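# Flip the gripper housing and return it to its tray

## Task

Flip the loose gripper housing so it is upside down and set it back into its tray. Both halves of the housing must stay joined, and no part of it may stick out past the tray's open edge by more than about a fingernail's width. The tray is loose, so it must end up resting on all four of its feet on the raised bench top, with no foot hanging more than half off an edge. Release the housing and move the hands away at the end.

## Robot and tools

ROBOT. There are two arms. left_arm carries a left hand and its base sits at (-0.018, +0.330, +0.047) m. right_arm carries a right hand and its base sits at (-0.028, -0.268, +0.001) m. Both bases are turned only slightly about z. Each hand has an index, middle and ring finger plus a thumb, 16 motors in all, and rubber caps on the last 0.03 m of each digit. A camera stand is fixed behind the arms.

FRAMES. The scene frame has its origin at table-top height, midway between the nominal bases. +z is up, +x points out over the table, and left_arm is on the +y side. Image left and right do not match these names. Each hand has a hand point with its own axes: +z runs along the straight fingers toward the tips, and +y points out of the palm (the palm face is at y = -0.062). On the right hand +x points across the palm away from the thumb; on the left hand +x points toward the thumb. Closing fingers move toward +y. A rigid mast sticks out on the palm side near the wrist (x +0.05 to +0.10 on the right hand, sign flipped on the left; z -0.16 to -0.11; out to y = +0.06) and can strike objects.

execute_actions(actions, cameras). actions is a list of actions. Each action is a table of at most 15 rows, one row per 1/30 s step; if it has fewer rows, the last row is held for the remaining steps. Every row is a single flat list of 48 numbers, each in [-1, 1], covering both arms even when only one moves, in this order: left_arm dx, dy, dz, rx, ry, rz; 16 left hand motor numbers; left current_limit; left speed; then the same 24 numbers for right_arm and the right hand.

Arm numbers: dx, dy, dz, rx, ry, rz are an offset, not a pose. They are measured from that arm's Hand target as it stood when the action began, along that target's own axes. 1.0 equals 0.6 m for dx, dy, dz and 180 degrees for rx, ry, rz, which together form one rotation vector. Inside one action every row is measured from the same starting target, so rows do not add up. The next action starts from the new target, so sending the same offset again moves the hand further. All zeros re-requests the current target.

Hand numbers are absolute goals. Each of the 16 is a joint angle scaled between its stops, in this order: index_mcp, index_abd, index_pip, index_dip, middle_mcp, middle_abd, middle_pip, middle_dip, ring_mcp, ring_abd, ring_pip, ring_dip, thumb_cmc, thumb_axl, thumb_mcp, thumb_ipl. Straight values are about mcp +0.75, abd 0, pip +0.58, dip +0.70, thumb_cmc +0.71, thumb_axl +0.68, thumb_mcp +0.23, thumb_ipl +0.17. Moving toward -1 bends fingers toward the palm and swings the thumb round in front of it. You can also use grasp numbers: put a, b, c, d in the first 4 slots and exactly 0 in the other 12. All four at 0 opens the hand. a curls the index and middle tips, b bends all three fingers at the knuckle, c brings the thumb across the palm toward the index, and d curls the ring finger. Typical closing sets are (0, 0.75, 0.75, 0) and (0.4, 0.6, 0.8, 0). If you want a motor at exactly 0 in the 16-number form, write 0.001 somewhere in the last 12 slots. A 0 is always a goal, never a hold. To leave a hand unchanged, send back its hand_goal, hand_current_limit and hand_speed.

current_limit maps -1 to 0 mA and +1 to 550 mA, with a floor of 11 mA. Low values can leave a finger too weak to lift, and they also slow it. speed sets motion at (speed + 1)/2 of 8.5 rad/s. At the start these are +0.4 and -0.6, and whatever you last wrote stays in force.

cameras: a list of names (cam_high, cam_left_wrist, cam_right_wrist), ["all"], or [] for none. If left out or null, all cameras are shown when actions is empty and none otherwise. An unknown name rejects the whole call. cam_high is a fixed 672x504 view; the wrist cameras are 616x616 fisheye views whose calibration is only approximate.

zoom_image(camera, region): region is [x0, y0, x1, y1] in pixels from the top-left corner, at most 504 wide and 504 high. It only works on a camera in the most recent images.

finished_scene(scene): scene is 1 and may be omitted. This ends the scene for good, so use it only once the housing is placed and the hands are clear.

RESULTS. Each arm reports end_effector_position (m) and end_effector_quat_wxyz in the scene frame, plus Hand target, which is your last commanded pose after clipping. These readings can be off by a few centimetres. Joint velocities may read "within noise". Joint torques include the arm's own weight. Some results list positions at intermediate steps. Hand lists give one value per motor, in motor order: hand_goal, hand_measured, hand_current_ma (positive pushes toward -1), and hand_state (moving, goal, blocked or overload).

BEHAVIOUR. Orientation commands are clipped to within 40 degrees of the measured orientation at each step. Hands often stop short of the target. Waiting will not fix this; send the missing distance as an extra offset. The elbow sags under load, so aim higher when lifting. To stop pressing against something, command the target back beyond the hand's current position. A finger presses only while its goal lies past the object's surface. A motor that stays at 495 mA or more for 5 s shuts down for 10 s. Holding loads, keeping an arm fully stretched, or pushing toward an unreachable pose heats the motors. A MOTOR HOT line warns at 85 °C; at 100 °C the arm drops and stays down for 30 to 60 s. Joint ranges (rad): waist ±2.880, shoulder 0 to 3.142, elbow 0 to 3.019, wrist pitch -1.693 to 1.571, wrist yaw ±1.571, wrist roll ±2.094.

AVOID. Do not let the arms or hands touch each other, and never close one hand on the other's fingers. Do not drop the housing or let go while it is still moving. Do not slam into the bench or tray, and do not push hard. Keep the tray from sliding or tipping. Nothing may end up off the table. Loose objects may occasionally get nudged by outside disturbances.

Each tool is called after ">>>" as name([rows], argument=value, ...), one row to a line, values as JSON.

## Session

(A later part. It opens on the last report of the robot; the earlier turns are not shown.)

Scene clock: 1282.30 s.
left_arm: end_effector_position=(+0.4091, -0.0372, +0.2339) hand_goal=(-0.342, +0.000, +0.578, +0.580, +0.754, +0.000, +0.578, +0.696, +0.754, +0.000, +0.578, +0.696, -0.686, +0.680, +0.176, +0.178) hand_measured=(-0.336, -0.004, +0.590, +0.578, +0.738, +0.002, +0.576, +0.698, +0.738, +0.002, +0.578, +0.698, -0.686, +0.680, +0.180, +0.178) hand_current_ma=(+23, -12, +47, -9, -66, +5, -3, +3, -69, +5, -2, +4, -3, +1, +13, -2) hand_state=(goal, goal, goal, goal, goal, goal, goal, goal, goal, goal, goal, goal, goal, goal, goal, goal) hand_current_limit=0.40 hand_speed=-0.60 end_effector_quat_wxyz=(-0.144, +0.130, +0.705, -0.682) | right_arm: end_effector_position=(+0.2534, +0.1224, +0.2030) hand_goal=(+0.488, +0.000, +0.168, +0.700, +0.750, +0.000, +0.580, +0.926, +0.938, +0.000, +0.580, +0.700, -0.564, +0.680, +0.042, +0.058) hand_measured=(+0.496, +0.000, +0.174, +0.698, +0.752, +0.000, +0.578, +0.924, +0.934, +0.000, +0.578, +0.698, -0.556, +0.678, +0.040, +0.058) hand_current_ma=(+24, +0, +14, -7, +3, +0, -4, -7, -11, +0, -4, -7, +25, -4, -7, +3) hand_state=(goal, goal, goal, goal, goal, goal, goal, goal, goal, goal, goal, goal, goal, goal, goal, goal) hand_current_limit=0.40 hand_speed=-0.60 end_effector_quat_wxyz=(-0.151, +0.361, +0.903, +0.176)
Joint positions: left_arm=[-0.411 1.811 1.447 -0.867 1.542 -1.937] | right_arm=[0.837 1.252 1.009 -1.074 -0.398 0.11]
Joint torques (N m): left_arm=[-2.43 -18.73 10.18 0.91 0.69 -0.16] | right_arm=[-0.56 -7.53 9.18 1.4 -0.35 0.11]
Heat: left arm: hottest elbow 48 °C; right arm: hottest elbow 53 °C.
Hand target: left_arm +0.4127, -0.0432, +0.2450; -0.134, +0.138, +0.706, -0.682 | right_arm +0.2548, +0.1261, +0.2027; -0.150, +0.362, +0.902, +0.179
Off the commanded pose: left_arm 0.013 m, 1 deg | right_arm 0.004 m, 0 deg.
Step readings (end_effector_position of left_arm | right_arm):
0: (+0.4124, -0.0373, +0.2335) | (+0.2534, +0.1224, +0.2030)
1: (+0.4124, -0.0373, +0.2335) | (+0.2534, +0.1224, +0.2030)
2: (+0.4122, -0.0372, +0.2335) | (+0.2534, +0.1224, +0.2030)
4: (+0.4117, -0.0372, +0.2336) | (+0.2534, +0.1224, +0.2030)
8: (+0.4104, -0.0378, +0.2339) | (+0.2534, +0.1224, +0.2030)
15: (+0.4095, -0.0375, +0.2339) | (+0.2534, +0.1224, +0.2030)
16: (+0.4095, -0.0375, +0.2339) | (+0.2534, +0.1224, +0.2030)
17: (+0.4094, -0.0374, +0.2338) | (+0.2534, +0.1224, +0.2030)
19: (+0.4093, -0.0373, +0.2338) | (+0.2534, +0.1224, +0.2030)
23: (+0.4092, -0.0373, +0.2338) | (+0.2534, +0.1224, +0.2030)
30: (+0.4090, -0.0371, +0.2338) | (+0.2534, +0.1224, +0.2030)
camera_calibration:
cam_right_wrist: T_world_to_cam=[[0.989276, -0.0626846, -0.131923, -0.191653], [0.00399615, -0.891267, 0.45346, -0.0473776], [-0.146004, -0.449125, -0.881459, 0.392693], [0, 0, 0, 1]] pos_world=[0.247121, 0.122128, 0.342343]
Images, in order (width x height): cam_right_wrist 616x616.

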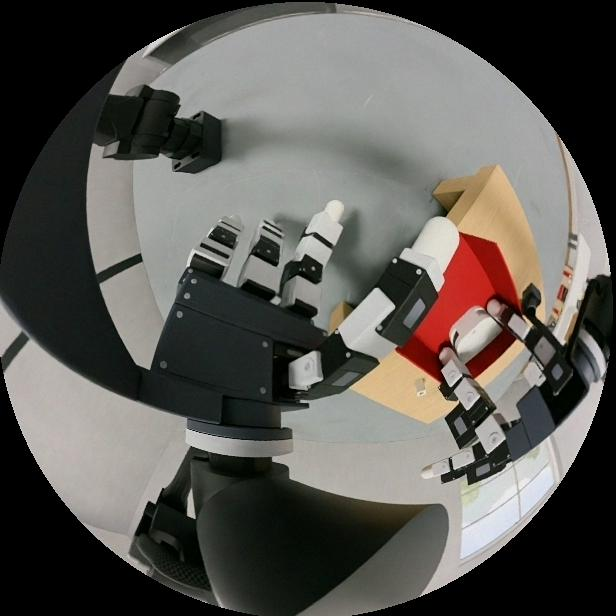

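>>> execute_actions([
  [[0,0.03,0.001,0,0,0,-0.342,0,0.577,0.58,0.754,0,0.577,0.696,0.754,0,0.577,0.696,-0.686,0.68,0.175,0.178,0.4,-0.6,0,0,0,0,0,0,0,0,0.75,0,0,0,0,0,0,0,0,0,0,0,0,0,0.4,-0.6]],
  [[0,0.03,0.001,0,0,0,-0.342,0,0.577,0.58,0.754,0,0.577,0.696,0.754,0,0.577,0.696,-0.686,0.68,0.175,0.178,0.4,-0.6,0,0,0,0,0,0,0,0,0.75,0,0,0,0,0,0,0,0,0,0,0,0,0,0.4,-0.6]],
], cameras=["cam_right_wrist"])

>>> zoom_image(camera="cam_right_wrist", region=[430, 270, 550, 390])

Scene clock: 1288.57 s.
left_arm: end_effector_position=(+0.4125, -0.0392, +0.2328) hand_goal=(-0.342, +0.000, +0.578, +0.580, +0.754, +0.000, +0.578, +0.696, +0.754, +0.000, +0.578, +0.696, -0.686, +0.680, +0.176, +0.178) hand_measured=(-0.340, +0.014, +0.590, +0.578, +0.738, +0.002, +0.576, +0.698, +0.738, +0.002, +0.578, +0.698, -0.682, +0.680, +0.180, +0.180) hand_current_ma=(+9, +45, +47, -9, -66, +5, -3, +3, -69, +5, -2, +4, +14, +1, +18, +5) hand_state=(goal, goal, goal, goal, goal, goal, goal, goal, goal, goal, goal, goal, goal, goal, goal, goal) hand_current_limit=0.40 hand_speed=-0.60 end_effector_quat_wxyz=(-0.136, +0.138, +0.701, -0.686) | right_arm: end_effector_position=(+0.2534, +0.1224, +0.2030) hand_goal=(+0.488, +0.000, +0.168, +0.700, +0.750, +0.000, +0.580, +0.926, +0.938, +0.000, +0.580, +0.700, -0.564, +0.680, +0.042, +0.058) hand_measured=(+0.496, +0.000, +0.174, +0.698, +0.752, +0.000, +0.578, +0.924, +0.934, +0.000, +0.578, +0.698, -0.556, +0.678, +0.040, +0.058) hand_current_ma=(+24, +0, +14, -7, +3, +0, -4, -7, -11, +0, -4, -7, +25, -4, -7, +3) hand_state=(goal, goal, goal, goal, goal, goal, goal, goal, goal, goal, goal, goal, goal, goal, goal, goal) hand_current_limit=0.40 hand_speed=-0.60 end_effector_quat_wxyz=(-0.151, +0.361, +0.903, +0.176)
Joint positions: left_arm=[-0.411 1.811 1.44 -0.815 1.548 -1.956] | right_arm=[0.837 1.252 1.009 -1.074 -0.398 0.11]
Joint torques (N m): left_arm=[-1.96 -15.97 7.23 1.29 0.37 0.27] | right_arm=[-0.56 -7.59 9.28 1.39 -0.35 0.11]
Heat: left arm: hottest elbow 48 °C; right arm: hottest elbow 53 °C.
Hand target: left_arm +0.4127, -0.0431, +0.2089; -0.134, +0.138, +0.706, -0.682 | right_arm +0.2548, +0.1261, +0.2027; -0.150, +0.362, +0.902, +0.179
Off the commanded pose: left_arm 0.024 m, 1 deg | right_arm 0.004 m, 0 deg.
Step readings (end_effector_position of left_arm | right_arm):
0: (+0.4091, -0.0372, +0.2339) | (+0.2534, +0.1224, +0.2030)
1: (+0.4091, -0.0372, +0.2339) | (+0.2534, +0.1224, +0.2030)
2: (+0.4094, -0.0373, +0.2339) | (+0.2534, +0.1224, +0.2030)
4: (+0.4100, -0.0376, +0.2339) | (+0.2534, +0.1224, +0.2030)
8: (+0.4110, -0.0380, +0.2340) | (+0.2534, +0.1224, +0.2030)
15: (+0.4122, -0.0385, +0.2341) | (+0.2534, +0.1224, +0.2030)
16: (+0.4124, -0.0386, +0.2342) | (+0.2534, +0.1224, +0.2030)
17: (+0.4126, -0.0387, +0.2339) | (+0.2534, +0.1224, +0.2030)
19: (+0.4126, -0.0388, +0.2333) | (+0.2534, +0.1224, +0.2030)
23: (+0.4125, -0.0390, +0.2330) | (+0.2534, +0.1224, +0.2030)
30: (+0.4125, -0.0392, +0.2330) | (+0.2534, +0.1224, +0.2030)
camera_calibration:
cam_right_wrist: T_world_to_cam=[[0.989276, -0.0626846, -0.131923, -0.191653], [0.00399615, -0.891267, 0.45346, -0.0473776], [-0.146004, -0.449125, -0.881459, 0.392693], [0, 0, 0, 1]] pos_world=[0.247121, 0.122128, 0.342343]
Images, in order (width x height): cam_right_wrist 616x616.

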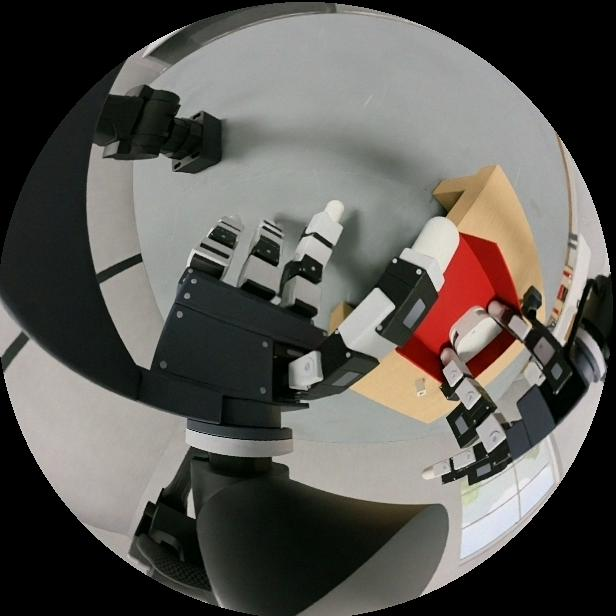

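Scaled by 4.200 from the camera's 616x616 image, which has a finer 880x880 frame.

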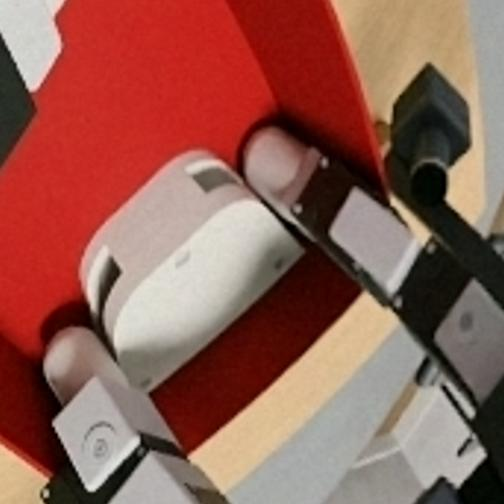

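>>> execute_actions([
  [[0.0105,-0.04,-0.004,0,0,0,-0.342,0,0.577,0.58,0.754,0,0.577,0.696,0.754,0,0.577,0.696,-0.686,0.68,0.175,0.178,0.4,-0.6,0,0,0,0,0,0,0,0,0.75,0,0,0,0,0,0,0,0,0,0,0,0,0,0.4,-0.6]],
  [[0.004,0.02,0,0,0,0,-0.342,0,0.577,0.58,0.754,0,0.577,0.696,0.754,0,0.577,0.696,-0.686,0.68,0.175,0.178,0.4,-0.6,0,0,0,0,0,0,0,0,0.75,0,0,0,0,0,0,0,0,0,0,0,0,0,0.4,-0.6]],
  [[0,0.025,0,0,0,0,-0.342,0,0.577,0.58,0.754,0,0.577,0.696,0.754,0,0.577,0.696,-0.686,0.68,0.175,0.178,0.4,-0.6,0,0,0,0,0,0,0,0,0.75,0,0,0,0,0,0,0,0,0,0,0,0,0,0.4,-0.6]],
], cameras=["cam_right_wrist"])

>>> zoom_image(camera="cam_right_wrist", region=[430, 270, 550, 390])

Scene clock: 1306.87 s.
left_arm: end_effector_position=(+0.4097, -0.0377, +0.2328) hand_goal=(-0.342, +0.000, +0.578, +0.580, +0.754, +0.000, +0.578, +0.696, +0.754, +0.000, +0.578, +0.696, -0.686, +0.680, +0.176, +0.178) hand_measured=(-0.334, -0.010, +0.590, +0.578, +0.738, +0.002, +0.576, +0.698, +0.738, +0.002, +0.578, +0.698, -0.684, +0.680, +0.178, +0.180) hand_current_ma=(+30, -33, +47, -9, -66, +5, -3, +3, -69, +5, -2, +4, +7, +1, +9, +5) hand_state=(goal, goal, goal, goal, goal, goal, goal, goal, goal, goal, goal, goal, goal, goal, goal, goal) hand_current_limit=0.40 hand_speed=-0.60 end_effector_quat_wxyz=(-0.127, +0.147, +0.699, -0.689) | right_arm: end_effector_position=(+0.2534, +0.1224, +0.2030) hand_goal=(+0.488, +0.000, +0.168, +0.700, +0.750, +0.000, +0.580, +0.926, +0.938, +0.000, +0.580, +0.700, -0.564, +0.680, +0.042, +0.058) hand_measured=(+0.496, +0.000, +0.174, +0.698, +0.752, +0.000, +0.578, +0.924, +0.934, +0.000, +0.578, +0.698, -0.556, +0.678, +0.040, +0.058) hand_current_ma=(+24, +0, +14, -7, +3, +0, -4, -7, -11, +0, -4, -7, +25, -4, -7, +3) hand_state=(goal, goal, goal, goal, goal, goal, goal, goal, goal, goal, goal, goal, goal, goal, goal, goal) hand_current_limit=0.40 hand_speed=-0.60 end_effector_quat_wxyz=(-0.151, +0.361, +0.903, +0.176)
Joint positions: left_arm=[-0.41 1.793 1.413 -0.777 1.55 -1.958] | right_arm=[0.837 1.252 1.009 -1.074 -0.398 0.11]
Joint torques (N m): left_arm=[-1.96 -14.86 6.09 1.02 0.37 0.21] | right_arm=[-0.03 -7.36 9.24 1.4 -0.35 0.12]
Heat: left arm: hottest elbow 47 °C; right arm: hottest elbow 53 °C.
Hand target: left_arm +0.4057, -0.0375, +0.2060; -0.134, +0.138, +0.706, -0.682 | right_arm +0.2548, +0.1261, +0.2027; -0.150, +0.362, +0.902, +0.179
Off the commanded pose: left_arm 0.027 m, 2 deg | right_arm 0.004 m, 0 deg.
Step readings (end_effector_position of left_arm | right_arm):
0: (+0.4125, -0.0392, +0.2328) | (+0.2534, +0.1224, +0.2030)
1: (+0.4125, -0.0392, +0.2328) | (+0.2534, +0.1224, +0.2030)
2: (+0.4124, -0.0392, +0.2331) | (+0.2534, +0.1224, +0.2030)
4: (+0.4123, -0.0390, +0.2337) | (+0.2534, +0.1224, +0.2030)
8: (+0.4116, -0.0385, +0.2343) | (+0.2534, +0.1224, +0.2030)
15: (+0.4115, -0.0383, +0.2344) | (+0.2534, +0.1224, +0.2030)
16: (+0.4114, -0.0383, +0.2342) | (+0.2534, +0.1224, +0.2030)
17: (+0.4111, -0.0382, +0.2338) | (+0.2534, +0.1224, +0.2030)
19: (+0.4106, -0.0380, +0.2335) | (+0.2534, +0.1224, +0.2030)
23: (+0.4100, -0.0377, +0.2334) | (+0.2534, +0.1224, +0.2030)
30: (+0.4099, -0.0377, +0.2335) | (+0.2534, +0.1224, +0.2030)
31: (+0.4099, -0.0377, +0.2334) | (+0.2534, +0.1224, +0.2030)
32: (+0.4099, -0.0377, +0.2331) | (+0.2534, +0.1224, +0.2030)
34: (+0.4096, -0.0378, +0.2329) | (+0.2534, +0.1224, +0.2030)
38: (+0.4095, -0.0377, +0.2327) | (+0.2534, +0.1224, +0.2030)
45: (+0.4096, -0.0376, +0.2328) | (+0.2534, +0.1224, +0.2030)
camera_calibration:
cam_right_wrist: T_world_to_cam=[[0.989276, -0.0626846, -0.131923, -0.191653], [0.00399615, -0.891267, 0.45346, -0.0473776], [-0.146004, -0.449125, -0.881459, 0.392693], [0, 0, 0, 1]] pos_world=[0.247121, 0.122128, 0.342343]
Images, in order (width x height): cam_right_wrist 616x616.

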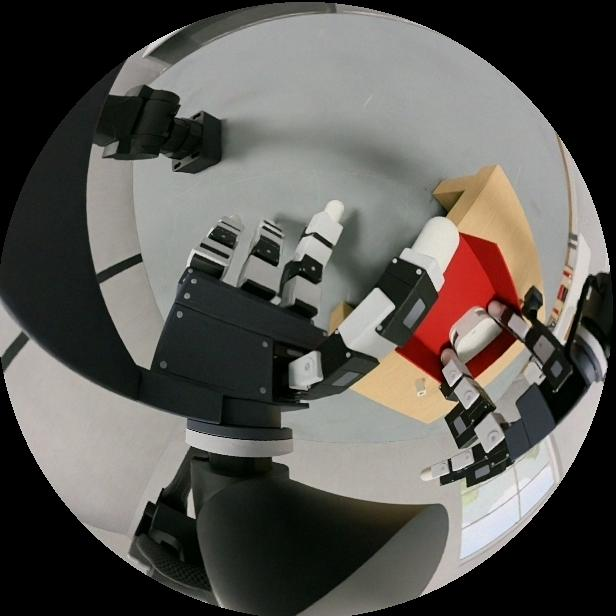

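Scaled by 4.200 from the camera's 616x616 image, which has a finer 880x880 frame.

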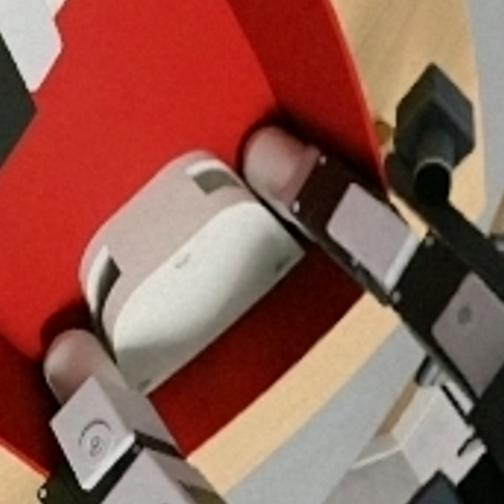

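>>> execute_actions([
  [[0,-0.01,0,0,0,0,-0.315,0,0.577,0.464,0.754,0,0.577,0.696,0.754,0,0.577,0.696,-0.686,0.68,0.258,0.038,0.4,-0.8,0,0,0,0,0,0,0,0,0.75,0,0,0,0,0,0,0,0,0,0,0,0,0,0.4,-0.6]],
  [[0,0,0,0,0,0,-0.548,0,0.577,0.464,0.754,0,0.577,0.696,0.754,0,0.577,0.696,-0.686,0.68,0.067,0.038,0.4,-0.9,0,0,0,0,0,0,0,0,0.75,0,0,0,0,0,0,0,0,0,0,0,0,0,0.4,-0.6]],
  [[0,0,0,0,0,0,-0.548,0,0.577,0.464,0.754,0,0.577,0.696,0.754,0,0.577,0.696,-0.686,0.68,0.067,0.038,0.4,-0.9,0,0,0,0,0,0,0,0,0.75,0,0,0,0,0,0,0,0,0,0,0,0,0,0.4,-0.6]],
], cameras=["cam_right_wrist"])

>>> zoom_image(camera="cam_right_wrist", region=[430, 270, 550, 390])

Scene clock: 1327.00 s.
left_arm: end_effector_position=(+0.4096, -0.0377, +0.2332) hand_goal=(-0.548, +0.000, +0.578, +0.464, +0.754, +0.000, +0.578, +0.696, +0.754, +0.000, +0.578, +0.696, -0.686, +0.680, +0.068, +0.038) hand_measured=(-0.330, +0.002, +0.608, +0.474, +0.738, +0.002, +0.576, +0.698, +0.738, +0.002, +0.578, +0.698, -0.686, +0.682, +0.216, +0.050) hand_current_ma=(+385, +4, +125, +40, -66, +5, -3, +3, -69, +5, -2, +4, -3, +7, +385, +66) hand_state=(blocked, goal, blocked, goal, goal, goal, goal, goal, goal, goal, goal, goal, goal, goal, blocked, goal) hand_current_limit=0.40 hand_speed=-0.90 end_effector_quat_wxyz=(-0.126, +0.148, +0.698, -0.689) | right_arm: end_effector_position=(+0.2534, +0.1224, +0.2030) hand_goal=(+0.488, +0.000, +0.168, +0.700, +0.750, +0.000, +0.580, +0.926, +0.938, +0.000, +0.580, +0.700, -0.564, +0.680, +0.042, +0.058) hand_measured=(+0.496, +0.000, +0.174, +0.698, +0.752, +0.000, +0.578, +0.924, +0.934, +0.000, +0.578, +0.698, -0.556, +0.678, +0.040, +0.058) hand_current_ma=(+24, +0, +14, -7, +3, +0, -4, -7, -11, +0, -4, -7, +25, -4, -7, +3) hand_state=(goal, goal, goal, goal, goal, goal, goal, goal, goal, goal, goal, goal, goal, goal, goal, goal) hand_current_limit=0.40 hand_speed=-0.60 end_effector_quat_wxyz=(-0.151, +0.361, +0.903, +0.176)
Joint positions: left_arm=[-0.41 1.792 1.412 -0.776 1.55 -1.958] | right_arm=[0.837 1.252 1.009 -1.074 -0.398 0.11]
Joint torques (N m): left_arm=[-1.32 -15.33 6.58 0.98 0.38 0.11] | right_arm=[-0.56 -7.53 9.26 1.39 -0.35 0.09]
Heat: left arm: hottest shoulder 46 °C; right arm: hottest elbow 53 °C.
Hand target: left_arm +0.4055, -0.0377, +0.2120; -0.134, +0.138, +0.706, -0.682 | right_arm +0.2548, +0.1261, +0.2027; -0.150, +0.362, +0.902, +0.179
Off the commanded pose: left_arm 0.022 m, 2 deg | right_arm 0.004 m, 0 deg.
Step readings (end_effector_position of left_arm | right_arm):
0: (+0.4096, -0.0377, +0.2329) | (+0.2534, +0.1224, +0.2030)
1: (+0.4096, -0.0377, +0.2329) | (+0.2534, +0.1224, +0.2030)
2: (+0.4096, -0.0377, +0.2329) | (+0.2534, +0.1224, +0.2030)
4: (+0.4096, -0.0376, +0.2331) | (+0.2534, +0.1224, +0.2030)
8: (+0.4095, -0.0377, +0.2333) | (+0.2534, +0.1224, +0.2030)
15: (+0.4095, -0.0377, +0.2333) | (+0.2534, +0.1224, +0.2030)
16: (+0.4095, -0.0377, +0.2333) | (+0.2534, +0.1224, +0.2030)
17: (+0.4095, -0.0377, +0.2333) | (+0.2534, +0.1224, +0.2030)
19: (+0.4095, -0.0377, +0.2333) | (+0.2534, +0.1224, +0.2030)
23: (+0.4095, -0.0377, +0.2333) | (+0.2534, +0.1224, +0.2030)
30: (+0.4096, -0.0377, +0.2332) | (+0.2534, +0.1224, +0.2030)
31: (+0.4096, -0.0377, +0.2332) | (+0.2534, +0.1224, +0.2030)
32: (+0.4096, -0.0377, +0.2332) | (+0.2534, +0.1224, +0.2030)
34: (+0.4096, -0.0377, +0.2332) | (+0.2534, +0.1224, +0.2030)
38: (+0.4096, -0.0377, +0.2332) | (+0.2534, +0.1224, +0.2030)
45: (+0.4096, -0.0377, +0.2332) | (+0.2534, +0.1224, +0.2030)
camera_calibration:
cam_right_wrist: T_world_to_cam=[[0.989276, -0.0626846, -0.131923, -0.191653], [0.00399615, -0.891267, 0.45346, -0.0473776], [-0.146004, -0.449125, -0.881459, 0.392693], [0, 0, 0, 1]] pos_world=[0.247121, 0.122128, 0.342343]
Images, in order (width x height): cam_right_wrist 616x616.

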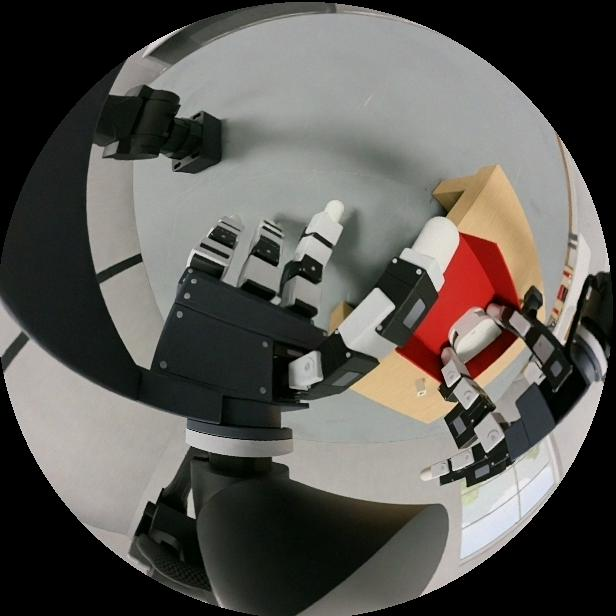

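Scaled by 4.200 from the camera's 616x616 image, which has a finer 880x880 frame.

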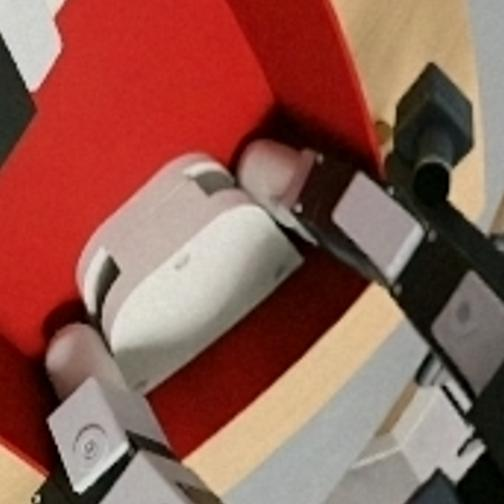

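>>> execute_actions([
  [[0,-0.035,0,0,0,0,-0.548,0,0.577,0.464,0.754,0,0.577,0.696,0.754,0,0.577,0.696,-0.686,0.68,0.067,0.038,0.6,-0.9,0,0,0,0,0,0,0,0,0.75,0,0,0,0,0,0,0,0,0,0,0,0,0,0.4,-0.6]],
  [[0,-0.035,0,0,0,0,-0.548,0,0.577,0.464,0.754,0,0.577,0.696,0.754,0,0.577,0.696,-0.686,0.68,0.067,0.038,0.6,-0.9,0,0,0,0,0,0,0,0,0.75,0,0,0,0,0,0,0,0,0,0,0,0,0,0.4,-0.6]],
], cameras=["cam_right_wrist"])

>>> zoom_image(camera="cam_right_wrist", region=[430, 270, 550, 390])

Scene clock: 1334.43 s.
left_arm: end_effector_position=(+0.4051, -0.0346, +0.2361) hand_goal=(-0.548, +0.000, +0.578, +0.464, +0.754, +0.000, +0.578, +0.696, +0.754, +0.000, +0.578, +0.696, -0.686, +0.680, +0.068, +0.038) hand_measured=(-0.330, +0.014, +0.614, +0.478, +0.738, +0.002, +0.576, +0.698, +0.738, +0.002, +0.578, +0.698, -0.706, +0.680, +0.198, +0.054) hand_current_ma=(+440, +45, +146, +54, -66, +5, -3, +3, -69, +5, -2, +4, -77, -1, +440, +79) hand_state=(blocked, goal, blocked, goal, goal, goal, goal, goal, goal, goal, goal, goal, goal, goal, blocked, goal) hand_current_limit=0.60 hand_speed=-0.90 end_effector_quat_wxyz=(-0.139, +0.130, +0.707, -0.681) | right_arm: end_effector_position=(+0.2534, +0.1224, +0.2030) hand_goal=(+0.488, +0.000, +0.168, +0.700, +0.750, +0.000, +0.580, +0.926, +0.938, +0.000, +0.580, +0.700, -0.564, +0.680, +0.042, +0.058) hand_measured=(+0.496, +0.000, +0.174, +0.698, +0.752, +0.000, +0.578, +0.924, +0.934, +0.000, +0.578, +0.698, -0.556, +0.678, +0.040, +0.058) hand_current_ma=(+24, +0, +14, -7, +3, +0, -4, -7, -11, +0, -4, -7, +25, -4, -7, +3) hand_state=(goal, goal, goal, goal, goal, goal, goal, goal, goal, goal, goal, goal, goal, goal, goal, goal) hand_current_limit=0.40 hand_speed=-0.60 end_effector_quat_wxyz=(-0.151, +0.361, +0.903, +0.176)
Joint positions: left_arm=[-0.41 1.783 1.412 -0.792 1.534 -1.998] | right_arm=[0.837 1.252 1.009 -1.074 -0.398 0.11]
Joint torques (N m): left_arm=[-1.85 -18.78 10.1 0.44 0.95 -0.09] | right_arm=[-0.62 -7.65 9.29 1.37 -0.35 0.1]
Heat: left arm: hottest shoulder 46 °C; right arm: hottest elbow 53 °C.
Hand target: left_arm +0.4050, -0.0390, +0.2540; -0.134, +0.138, +0.706, -0.682 | right_arm +0.2548, +0.1261, +0.2027; -0.150, +0.362, +0.902, +0.179
Off the commanded pose: left_arm 0.018 m, 1 deg | right_arm 0.004 m, 0 deg.
Step readings (end_effector_position of left_arm | right_arm):
0: (+0.4096, -0.0377, +0.2332) | (+0.2534, +0.1224, +0.2030)
1: (+0.4096, -0.0377, +0.2332) | (+0.2534, +0.1224, +0.2030)
2: (+0.4095, -0.0376, +0.2333) | (+0.2534, +0.1224, +0.2030)
4: (+0.4095, -0.0374, +0.2335) | (+0.2534, +0.1224, +0.2030)
8: (+0.4095, -0.0371, +0.2337) | (+0.2534, +0.1224, +0.2030)
15: (+0.4091, -0.0369, +0.2336) | (+0.2534, +0.1224, +0.2030)
16: (+0.4090, -0.0369, +0.2339) | (+0.2534, +0.1224, +0.2030)
17: (+0.4088, -0.0367, +0.2340) | (+0.2534, +0.1224, +0.2030)
19: (+0.4079, -0.0361, +0.2345) | (+0.2534, +0.1224, +0.2030)
23: (+0.4061, -0.0351, +0.2355) | (+0.2534, +0.1224, +0.2030)
30: (+0.4054, -0.0347, +0.2360) | (+0.2534, +0.1224, +0.2030)
camera_calibration:
cam_right_wrist: T_world_to_cam=[[0.989276, -0.0626846, -0.131923, -0.191653], [0.00399615, -0.891267, 0.45346, -0.0473776], [-0.146004, -0.449125, -0.881459, 0.392693], [0, 0, 0, 1]] pos_world=[0.247121, 0.122128, 0.342343]
Images, in order (width x height): cam_right_wrist 616x616.

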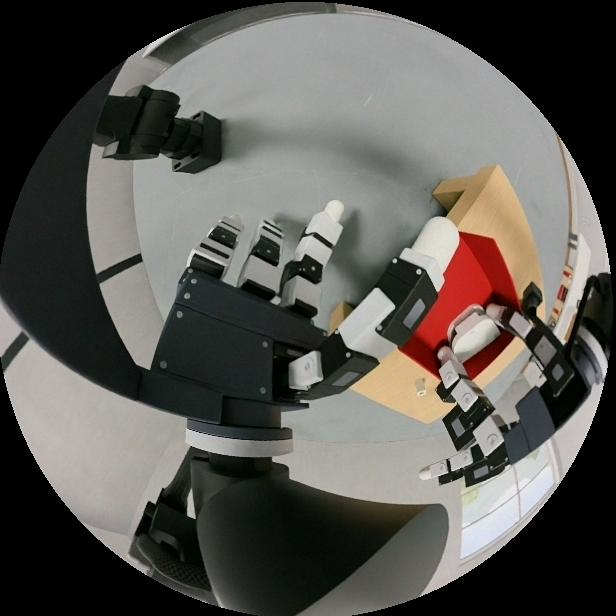

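Scaled by 4.200 from the camera's 616x616 image, which has a finer 880x880 frame.

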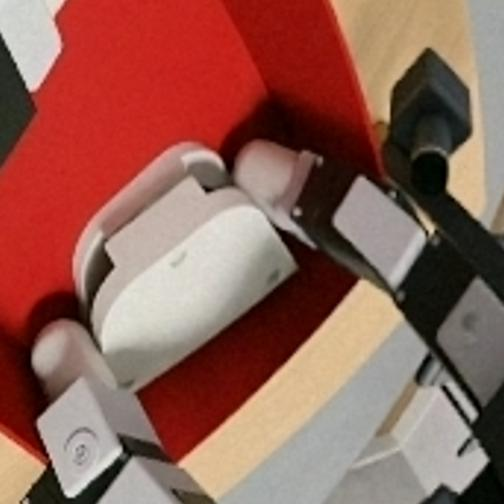

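>>> execute_actions([
  [[0.005,0.03,0,0,0,0,-0.548,0,0.577,0.464,0.754,0,0.577,0.696,0.754,0,0.577,0.696,-0.686,0.68,0.067,0.038,0.5,-0.9,0,0,0,0,0,0,0,0,0.75,0,0,0,0,0,0,0,0,0,0,0,0,0,0.4,-0.6]],
  [[0.005,0.03,0,0,0,0,-0.548,0,0.577,0.464,0.754,0,0.577,0.696,0.754,0,0.577,0.696,-0.686,0.68,0.067,0.038,0.5,-0.9,0,0,0,0,0,0,0,0,0.75,0,0,0,0,0,0,0,0,0,0,0,0,0,0.4,-0.6]],
], cameras=["cam_right_wrist"])

>>> zoom_image(camera="cam_right_wrist", region=[430, 270, 550, 390])

Scene clock: 1366.90 s.
left_arm: end_effector_position=(+0.4026, -0.0344, +0.2331) hand_goal=(-0.548, +0.000, +0.578, +0.464, +0.754, +0.000, +0.578, +0.696, +0.754, +0.000, +0.578, +0.696, -0.686, +0.680, +0.068, +0.038) hand_measured=(-0.330, +0.010, +0.624, +0.478, +0.738, +0.002, +0.576, +0.698, +0.738, +0.002, +0.578, +0.698, -0.708, +0.680, +0.192, +0.054) hand_current_ma=(+413, +33, +190, +54, -66, +5, -3, +3, -69, +5, -2, +4, -87, -3, +413, +79) hand_state=(blocked, goal, blocked, goal, goal, goal, goal, goal, goal, goal, goal, goal, blocked, goal, blocked, goal) hand_current_limit=0.50 hand_speed=-0.90 end_effector_quat_wxyz=(-0.135, +0.137, +0.702, -0.686) | right_arm: end_effector_position=(+0.2534, +0.1224, +0.2030) hand_goal=(+0.488, +0.000, +0.168, +0.700, +0.750, +0.000, +0.580, +0.926, +0.938, +0.000, +0.580, +0.700, -0.564, +0.680, +0.042, +0.058) hand_measured=(+0.496, +0.000, +0.174, +0.698, +0.752, +0.000, +0.578, +0.924, +0.934, +0.000, +0.578, +0.698, -0.556, +0.678, +0.040, +0.058) hand_current_ma=(+24, +0, +14, -7, +3, +0, -4, -7, -11, +0, -4, -7, +25, -4, -7, +3) hand_state=(goal, goal, goal, goal, goal, goal, goal, goal, goal, goal, goal, goal, goal, goal, goal, goal) hand_current_limit=0.40 hand_speed=-0.60 end_effector_quat_wxyz=(-0.151, +0.361, +0.903, +0.176)
Joint positions: left_arm=[-0.41 1.777 1.39 -0.757 1.545 -1.998] | right_arm=[0.837 1.252 1.009 -1.074 -0.398 0.11]
Joint torques (N m): left_arm=[-1.49 -16.38 6.83 1.25 0.52 0.27] | right_arm=[-0.44 -7.88 9.31 1.33 -0.36 0.11]
Heat: left arm: hottest shoulder 47 °C; right arm: hottest elbow 53 °C.
Hand target: left_arm +0.3999, -0.0356, +0.2180; -0.134, +0.138, +0.706, -0.682 | right_arm +0.2548, +0.1261, +0.2027; -0.150, +0.362, +0.902, +0.179
Off the commanded pose: left_arm 0.015 m, 1 deg | right_arm 0.004 m, 0 deg.
Step readings (end_effector_position of left_arm | right_arm):
0: (+0.4051, -0.0345, +0.2361) | (+0.2534, +0.1224, +0.2030)
1: (+0.4051, -0.0345, +0.2361) | (+0.2534, +0.1224, +0.2030)
2: (+0.4051, -0.0345, +0.2361) | (+0.2534, +0.1224, +0.2030)
4: (+0.4051, -0.0345, +0.2361) | (+0.2534, +0.1224, +0.2030)
8: (+0.4046, -0.0344, +0.2353) | (+0.2534, +0.1224, +0.2030)
15: (+0.4049, -0.0345, +0.2351) | (+0.2534, +0.1224, +0.2030)
16: (+0.4048, -0.0345, +0.2348) | (+0.2534, +0.1224, +0.2030)
17: (+0.4046, -0.0345, +0.2344) | (+0.2534, +0.1224, +0.2030)
19: (+0.4036, -0.0344, +0.2333) | (+0.2534, +0.1224, +0.2030)
23: (+0.4026, -0.0344, +0.2328) | (+0.2534, +0.1224, +0.2030)
30: (+0.4027, -0.0344, +0.2331) | (+0.2534, +0.1224, +0.2030)
camera_calibration:
cam_right_wrist: T_world_to_cam=[[0.989276, -0.0626846, -0.131923, -0.191653], [0.00399615, -0.891267, 0.45346, -0.0473776], [-0.146004, -0.449125, -0.881459, 0.392693], [0, 0, 0, 1]] pos_world=[0.247121, 0.122128, 0.342343]
Images, in order (width x height): cam_right_wrist 616x616.

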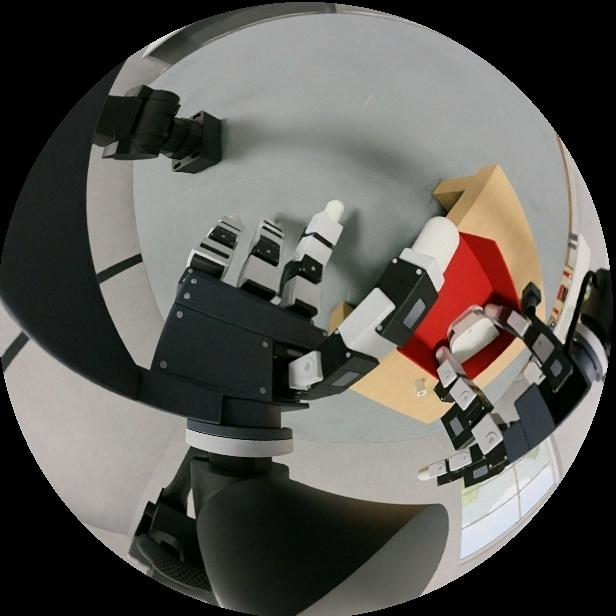

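Scaled by 4.200 from the camera's 616x616 image, which has a finer 880x880 frame.

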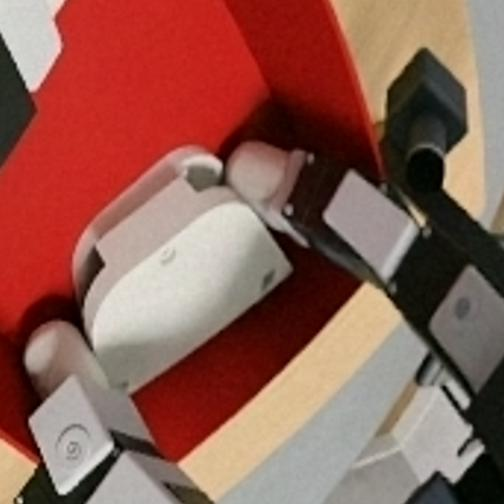

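>>> zoom_image(camera="cam_right_wrist", region=[440, 300, 510, 370])

Scaled by 7.200 from the camera's 616x616 image, which has a finer 880x880 frame.

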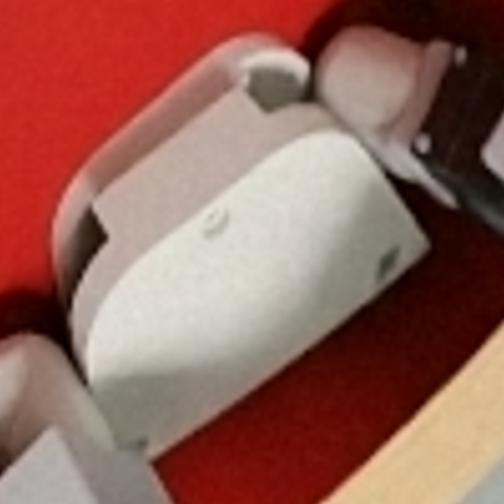

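>>> execute_actions([
  [[0,0,0,0,0,0,-0.31,0,0.577,0.464,0.754,0,0.577,0.696,0.754,0,0.577,0.696,-0.686,0.68,0.24,0.038,0.4,-0.92,0,0,0,0,0,0,0,0,0.75,0,0,0,0,0,0,0,0,0,0,0,0,0,0.4,-0.6]],
  [[0,0,0,0,0,0,-0.31,0,0.577,0.464,0.754,0,0.577,0.696,0.754,0,0.577,0.696,-0.686,0.68,0.24,0.038,0.4,-0.8,0,0,0,0,0,0,0,0,0.75,0,0,0,0,0,0,0,0,0,0,0,0,0,0.4,-0.6]],
], cameras=["cam_right_wrist"])

>>> zoom_image(camera="cam_right_wrist", region=[440, 300, 510, 370])

Scene clock: 1385.03 s.
left_arm: end_effector_position=(+0.4021, -0.0343, +0.2325) hand_goal=(-0.310, +0.000, +0.578, +0.464, +0.754, +0.000, +0.578, +0.696, +0.754, +0.000, +0.578, +0.696, -0.686, +0.680, +0.240, +0.038) hand_measured=(-0.298, +0.006, +0.602, +0.468, +0.738, +0.002, +0.576, +0.698, +0.738, +0.002, +0.578, +0.698, -0.696, +0.680, +0.228, +0.038) hand_current_ma=(+44, +20, +91, +10, -66, +5, -3, +3, -69, +5, -2, +4, -35, -3, -58, -3) hand_state=(goal, goal, blocked, goal, goal, goal, goal, goal, goal, goal, goal, goal, goal, goal, goal, goal) hand_current_limit=0.40 hand_speed=-0.80 end_effector_quat_wxyz=(-0.135, +0.138, +0.701, -0.686) | right_arm: end_effector_position=(+0.2534, +0.1224, +0.2030) hand_goal=(+0.488, +0.000, +0.168, +0.700, +0.750, +0.000, +0.580, +0.926, +0.938, +0.000, +0.580, +0.700, -0.564, +0.680, +0.042, +0.058) hand_measured=(+0.496, +0.000, +0.174, +0.698, +0.752, +0.000, +0.578, +0.924, +0.934, +0.000, +0.578, +0.698, -0.556, +0.678, +0.040, +0.058) hand_current_ma=(+24, +0, +14, -7, +3, +0, -4, -7, -11, +0, -4, -7, +25, -4, -7, +3) hand_state=(goal, goal, goal, goal, goal, goal, goal, goal, goal, goal, goal, goal, goal, goal, goal, goal) hand_current_limit=0.40 hand_speed=-0.60 end_effector_quat_wxyz=(-0.151, +0.361, +0.903, +0.176)
Joint positions: left_arm=[-0.41 1.776 1.386 -0.753 1.546 -1.998] | right_arm=[0.837 1.252 1.009 -1.074 -0.398 0.11]
Joint torques (N m): left_arm=[-1.32 -15.97 6.95 1.18 0.51 0.14] | right_arm=[-0.62 -7.59 9.24 1.24 -0.35 0.11]
Heat: left arm: hottest elbow 46 °C; right arm: hottest elbow 53 °C.
Hand target: left_arm +0.3999, -0.0356, +0.2180; -0.134, +0.138, +0.706, -0.682 | right_arm +0.2548, +0.1261, +0.2027; -0.150, +0.362, +0.902, +0.179
Off the commanded pose: left_arm 0.015 m, 1 deg | right_arm 0.004 m, 0 deg.
Step readings (end_effector_position of left_arm | right_arm):
0: (+0.4026, -0.0344, +0.2331) | (+0.2534, +0.1224, +0.2030)
1: (+0.4026, -0.0344, +0.2331) | (+0.2534, +0.1224, +0.2030)
2: (+0.4026, -0.0344, +0.2331) | (+0.2534, +0.1224, +0.2030)
4: (+0.4027, -0.0345, +0.2331) | (+0.2534, +0.1224, +0.2030)
8: (+0.4027, -0.0345, +0.2331) | (+0.2534, +0.1224, +0.2030)
15: (+0.4024, -0.0343, +0.2328) | (+0.2534, +0.1224, +0.2030)
16: (+0.4021, -0.0342, +0.2324) | (+0.2534, +0.1224, +0.2030)
17: (+0.4020, -0.0342, +0.2324) | (+0.2534, +0.1224, +0.2030)
19: (+0.4021, -0.0343, +0.2324) | (+0.2534, +0.1224, +0.2030)
23: (+0.4021, -0.0343, +0.2325) | (+0.2534, +0.1224, +0.2030)
30: (+0.4021, -0.0343, +0.2325) | (+0.2534, +0.1224, +0.2030)
camera_calibration:
cam_right_wrist: T_world_to_cam=[[0.989276, -0.0626846, -0.131923, -0.191653], [0.00399615, -0.891267, 0.45346, -0.0473776], [-0.146004, -0.449125, -0.881459, 0.392693], [0, 0, 0, 1]] pos_world=[0.247121, 0.122128, 0.342343]
Images, in order (width x height): cam_right_wrist 616x616.

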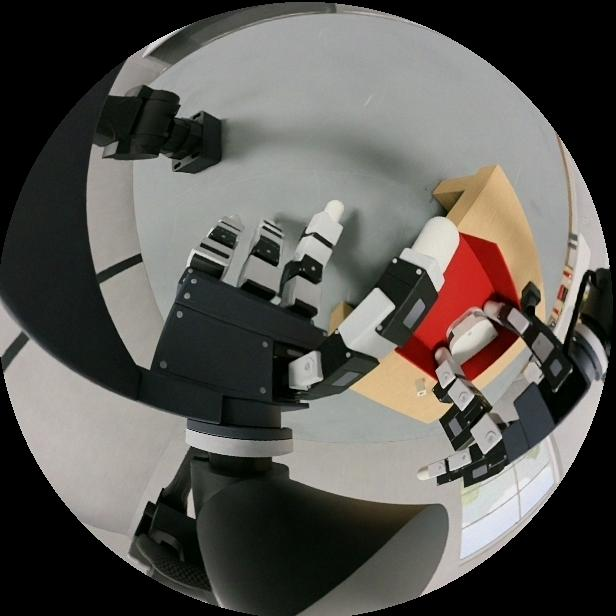

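Scaled by 7.200 from the camera's 616x616 image, which has a finer 880x880 frame.

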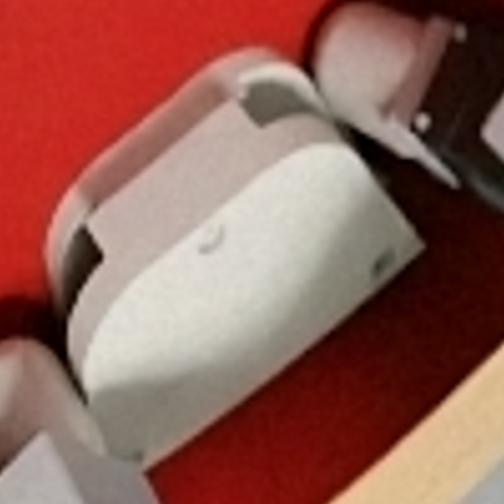

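>>> execute_actions([
  [[0,0,0,0,0,0,-0.548,0,0.577,0.464,0.754,0,0.577,0.696,0.754,0,0.577,0.696,-0.686,0.68,0.067,0.038,0.2,-0.9,0,0,0,0,0,0,0,0,0.75,0,0,0,0,0,0,0,0,0,0,0,0,0,0.4,-0.6]],
  [[0.0162,0,-0.0043,0,0,0,-0.548,0,0.577,0.464,0.754,0,0.577,0.696,0.754,0,0.577,0.696,-0.686,0.68,0.067,0.038,0.2,-0.9,0,0,0,0,0,0,0,0,0.75,0,0,0,0,0,0,0,0,0,0,0,0,0,0.4,-0.6]],
  [[0.0162,0,-0.0043,0,0,0,-0.548,0,0.577,0.464,0.754,0,0.577,0.696,0.754,0,0.577,0.696,-0.686,0.68,0.067,0.038,0.2,-0.9,0,0,0,0,0,0,0,0,0.75,0,0,0,0,0,0,0,0,0,0,0,0,0,0.4,-0.6]],
  [[0.0162,0,-0.0043,0,0,0,-0.548,0,0.577,0.464,0.754,0,0.577,0.696,0.754,0,0.577,0.696,-0.686,0.68,0.067,0.038,0.2,-0.9,0,0,0,0,0,0,0,0,0.75,0,0,0,0,0,0,0,0,0,0,0,0,0,0.4,-0.6]],
], cameras=["cam_right_wrist"])

>>> zoom_image(camera="cam_right_wrist", region=[420, 270, 540, 390])

Scene clock: 1595.97 s.
left_arm: end_effector_position=(+0.3815, -0.0219, +0.2316) hand_goal=(-0.548, +0.000, +0.578, +0.464, +0.754, +0.000, +0.578, +0.696, +0.754, +0.000, +0.578, +0.696, -0.686, +0.680, +0.068, +0.038) hand_measured=(-0.304, +0.004, +0.614, +0.476, +0.738, +0.002, +0.576, +0.698, +0.738, +0.002, +0.578, +0.698, -0.734, +0.676, +0.150, +0.048) hand_current_ma=(+330, +15, +152, +43, -66, +5, -3, +3, -69, +5, -2, +4, -208, -18, +330, +51) hand_state=(blocked, goal, blocked, goal, goal, goal, goal, goal, goal, goal, goal, goal, blocked, goal, blocked, goal) hand_current_limit=0.20 hand_speed=-0.90 end_effector_quat_wxyz=(-0.122, +0.147, +0.700, -0.688) | right_arm: end_effector_position=(+0.2534, +0.1224, +0.2030) hand_goal=(+0.488, +0.000, +0.168, +0.700, +0.750, +0.000, +0.580, +0.926, +0.938, +0.000, +0.580, +0.700, -0.564, +0.680, +0.042, +0.058) hand_measured=(+0.496, +0.000, +0.174, +0.698, +0.752, +0.000, +0.578, +0.924, +0.934, +0.000, +0.578, +0.698, -0.556, +0.678, +0.040, +0.058) hand_current_ma=(+24, +0, +14, -7, +3, +0, -4, -7, -11, +0, -4, -7, +25, -4, -7, +3) hand_state=(goal, goal, goal, goal, goal, goal, goal, goal, goal, goal, goal, goal, goal, goal, goal, goal) hand_current_limit=0.40 hand_speed=-0.60 end_effector_quat_wxyz=(-0.151, +0.361, +0.903, +0.176)
Joint positions: left_arm=[-0.404 1.713 1.3 -0.746 1.546 -1.951] | right_arm=[0.837 1.252 1.009 -1.074 -0.398 0.11]
Joint torques (N m): left_arm=[-1.49 -15.33 6.75 0.09 0.67 0.12] | right_arm=[-0.38 -7.59 9.33 1.36 -0.36 0.11]
Heat: left arm: hottest shoulder 45 °C; right arm: hottest elbow 53 °C.
Hand target: left_arm +0.3758, -0.0175, +0.2183; -0.134, +0.138, +0.706, -0.682 | right_arm +0.2548, +0.1261, +0.2027; -0.150, +0.362, +0.902, +0.179
Off the commanded pose: left_arm 0.015 m, 2 deg | right_arm 0.004 m, 0 deg.
Step readings (end_effector_position of left_arm | right_arm):
0: (+0.4021, -0.0343, +0.2325) | (+0.2534, +0.1224, +0.2030)
1: (+0.4021, -0.0343, +0.2325) | (+0.2534, +0.1224, +0.2030)
2: (+0.4021, -0.0343, +0.2325) | (+0.2534, +0.1224, +0.2030)
4: (+0.4021, -0.0343, +0.2325) | (+0.2534, +0.1224, +0.2030)
8: (+0.4021, -0.0343, +0.2325) | (+0.2534, +0.1224, +0.2030)
15: (+0.4020, -0.0343, +0.2322) | (+0.2534, +0.1224, +0.2030)
16: (+0.4019, -0.0342, +0.2321) | (+0.2534, +0.1224, +0.2030)
17: (+0.4014, -0.0340, +0.2320) | (+0.2534, +0.1224, +0.2030)
19: (+0.3996, -0.0333, +0.2320) | (+0.2534, +0.1224, +0.2030)
23: (+0.3956, -0.0315, +0.2321) | (+0.2534, +0.1224, +0.2030)
30: (+0.3952, -0.0313, +0.2321) | (+0.2534, +0.1224, +0.2030)
31: (+0.3952, -0.0313, +0.2319) | (+0.2534, +0.1224, +0.2030)
32: (+0.3948, -0.0310, +0.2318) | (+0.2534, +0.1224, +0.2030)
34: (+0.3931, -0.0296, +0.2319) | (+0.2534, +0.1224, +0.2030)
38: (+0.3886, -0.0271, +0.2319) | (+0.2534, +0.1224, +0.2030)
45: (+0.3884, -0.0269, +0.2319) | (+0.2534, +0.1224, +0.2030)
46: (+0.3883, -0.0269, +0.2317) | (+0.2534, +0.1224, +0.2030)
47: (+0.3878, -0.0267, +0.2316) | (+0.2534, +0.1224, +0.2030)
49: (+0.3861, -0.0251, +0.2316) | (+0.2534, +0.1224, +0.2030)
53: (+0.3819, -0.0221, +0.2315) | (+0.2534, +0.1224, +0.2030)
60: (+0.3815, -0.0220, +0.2315) | (+0.2534, +0.1224, +0.2030)
camera_calibration:
cam_right_wrist: T_world_to_cam=[[0.989276, -0.0626846, -0.131923, -0.191653], [0.00399615, -0.891267, 0.45346, -0.0473776], [-0.146004, -0.449125, -0.881459, 0.392693], [0, 0, 0, 1]] pos_world=[0.247121, 0.122128, 0.342343]
Images, in order (width x height): cam_right_wrist 616x616.

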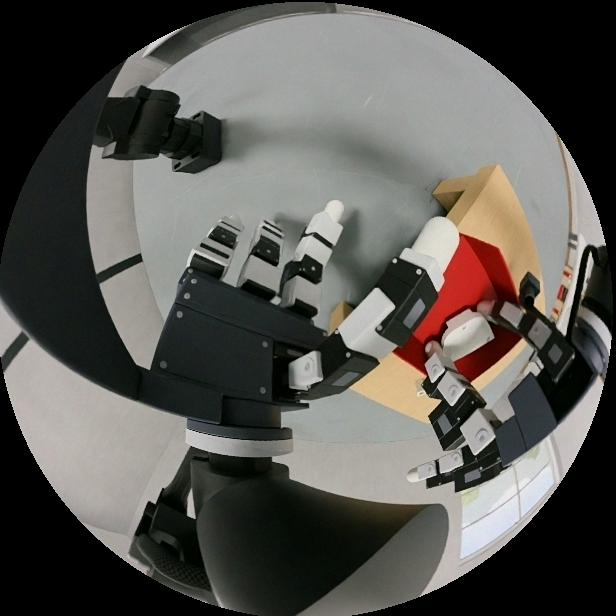

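Scaled by 4.200 from the camera's 616x616 image, which has a finer 880x880 frame.

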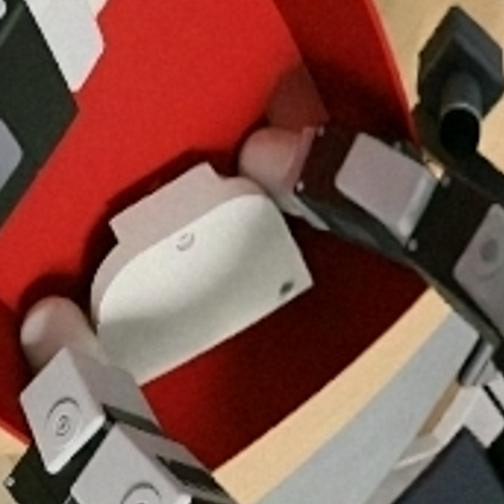

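>>> execute_actions([
  [[0,-0.045,0,0,0,0,-0.548,0,0.577,0.464,0.754,0,0.577,0.696,0.754,0,0.577,0.696,-0.686,0.68,0.067,0.038,0.4,-0.9,0,0,0,0,0,0,0,0,0.75,0,0,0,0,0,0,0,0,0,0,0,0,0,0.4,-0.6]],
  [[0,-0.04,0,0,0,0,-0.548,0,0.577,0.464,0.754,0,0.577,0.696,0.754,0,0.577,0.696,-0.686,0.68,0.067,0.038,0.4,-0.9,0,0,0,0,0,0,0,0,0.75,0,0,0,0,0,0,0,0,0,0,0,0,0,0.4,-0.6]],
], cameras=["cam_right_wrist","cam_left_wrist"])

>>> zoom_image(camera="cam_right_wrist", region=[420, 270, 540, 390])

Scene clock: 1660.43 s.
left_arm: end_effector_position=(+0.3647, -0.0142, +0.2455) hand_goal=(-0.548, +0.000, +0.578, +0.464, +0.754, +0.000, +0.578, +0.696, +0.754, +0.000, +0.578, +0.696, -0.686, +0.680, +0.068, +0.038) hand_measured=(-0.304, +0.014, +0.616, +0.476, +0.738, +0.002, +0.576, +0.698, +0.738, +0.002, +0.578, +0.698, -0.732, +0.676, +0.150, +0.050) hand_current_ma=(+385, +44, +152, +45, -66, +5, -3, +3, -69, +5, -2, +4, -198, -18, +385, +66) hand_state=(blocked, goal, blocked, goal, goal, goal, goal, goal, goal, goal, goal, goal, blocked, goal, blocked, goal) hand_current_limit=0.40 hand_speed=-0.90 end_effector_quat_wxyz=(-0.146, +0.120, +0.709, -0.680) | right_arm: end_effector_position=(+0.2534, +0.1224, +0.2030) hand_goal=(+0.488, +0.000, +0.168, +0.700, +0.750, +0.000, +0.580, +0.926, +0.938, +0.000, +0.580, +0.700, -0.564, +0.680, +0.042, +0.058) hand_measured=(+0.496, +0.000, +0.174, +0.698, +0.752, +0.000, +0.578, +0.924, +0.934, +0.000, +0.578, +0.698, -0.556, +0.678, +0.040, +0.058) hand_current_ma=(+24, +0, +14, -7, +3, +0, -4, -7, -11, +0, -4, -7, +25, -4, -7, +3) hand_state=(goal, goal, goal, goal, goal, goal, goal, goal, goal, goal, goal, goal, goal, goal, goal, goal) hand_current_limit=0.40 hand_speed=-0.60 end_effector_quat_wxyz=(-0.151, +0.361, +0.903, +0.176)
Joint positions: left_arm=[-0.404 1.679 1.3 -0.852 1.535 -1.955] | right_arm=[0.837 1.252 1.009 -1.074 -0.398 0.11]
Joint torques (N m): left_arm=[-0.73 -16.26 12.26 0.09 1.08 -0.09] | right_arm=[-0.44 -7.82 9.29 1.24 -0.36 0.11]
Heat: left arm: hottest shoulder 44 °C; right arm: hottest elbow 53 °C.
Hand target: left_arm +0.3752, -0.0192, +0.2693; -0.134, +0.138, +0.706, -0.682 | right_arm +0.2548, +0.1261, +0.2027; -0.150, +0.362, +0.902, +0.179
Off the commanded pose: left_arm 0.027 m, 2 deg | right_arm 0.004 m, 0 deg.
Step readings (end_effector_position of left_arm | right_arm):
0: (+0.3815, -0.0219, +0.2315) | (+0.2534, +0.1224, +0.2030)
1: (+0.3814, -0.0219, +0.2317) | (+0.2534, +0.1224, +0.2030)
2: (+0.3811, -0.0218, +0.2321) | (+0.2534, +0.1224, +0.2030)
4: (+0.3799, -0.0211, +0.2328) | (+0.2534, +0.1224, +0.2030)
8: (+0.3777, -0.0197, +0.2328) | (+0.2534, +0.1224, +0.2030)
15: (+0.3744, -0.0183, +0.2324) | (+0.2534, +0.1224, +0.2030)
16: (+0.3739, -0.0180, +0.2325) | (+0.2534, +0.1224, +0.2030)
17: (+0.3732, -0.0178, +0.2327) | (+0.2534, +0.1224, +0.2030)
19: (+0.3718, -0.0171, +0.2338) | (+0.2534, +0.1224, +0.2030)
23: (+0.3685, -0.0157, +0.2396) | (+0.2534, +0.1224, +0.2030)
30: (+0.3655, -0.0145, +0.2455) | (+0.2534, +0.1224, +0.2030)
camera_calibration:
cam_left_wrist: T_world_to_cam=[[0.734699, -0.260754, 0.626278, -0.462763], [-0.129175, 0.852517, 0.506487, -0.117164], [-0.665981, -0.453015, 0.592661, 0.213625], [0, 0, 0, 1]] pos_world=[0.467128, 0.0759922, 0.222553]
cam_right_wrist: T_world_to_cam=[[0.989276, -0.0626846, -0.131923, -0.191653], [0.00399615, -0.891267, 0.45346, -0.0473776], [-0.146004, -0.449125, -0.881459, 0.392693], [0, 0, 0, 1]] pos_world=[0.247121, 0.122128, 0.342343]
Images, in order (width x height): cam_left_wrist 616x616, cam_right_wrist 616x616.

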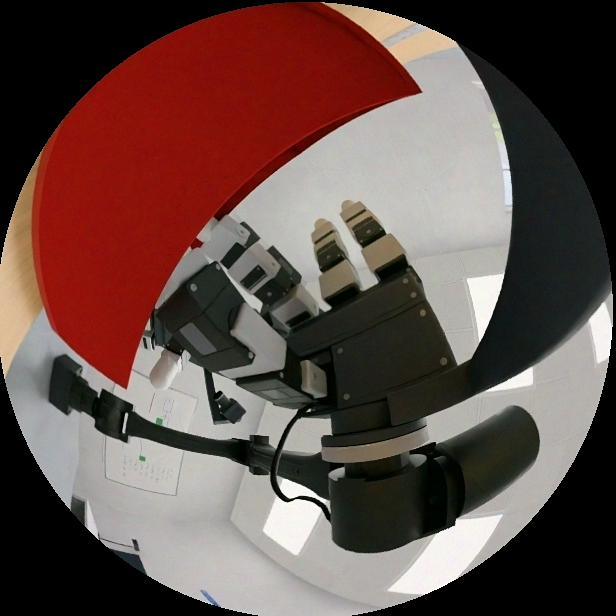

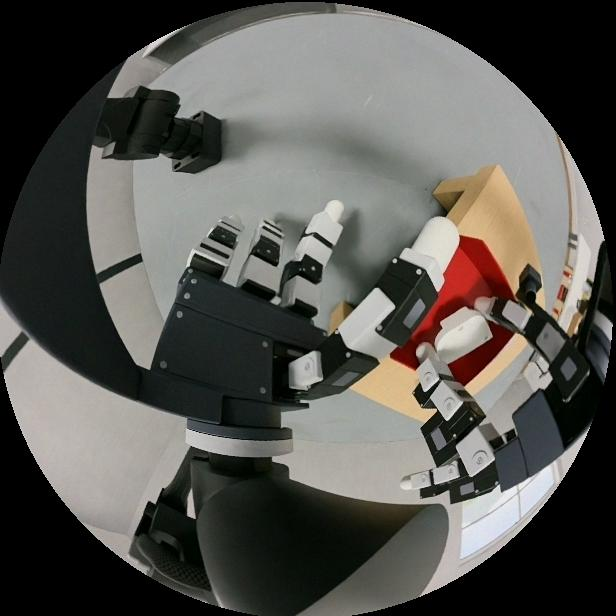

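Scaled by 4.200 from the camera's 616x616 image, which has a finer 880x880 frame.

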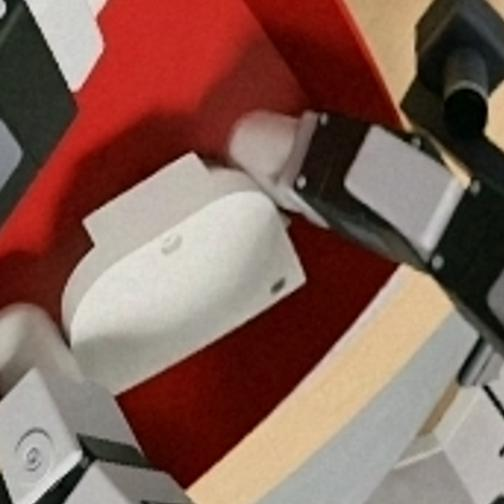

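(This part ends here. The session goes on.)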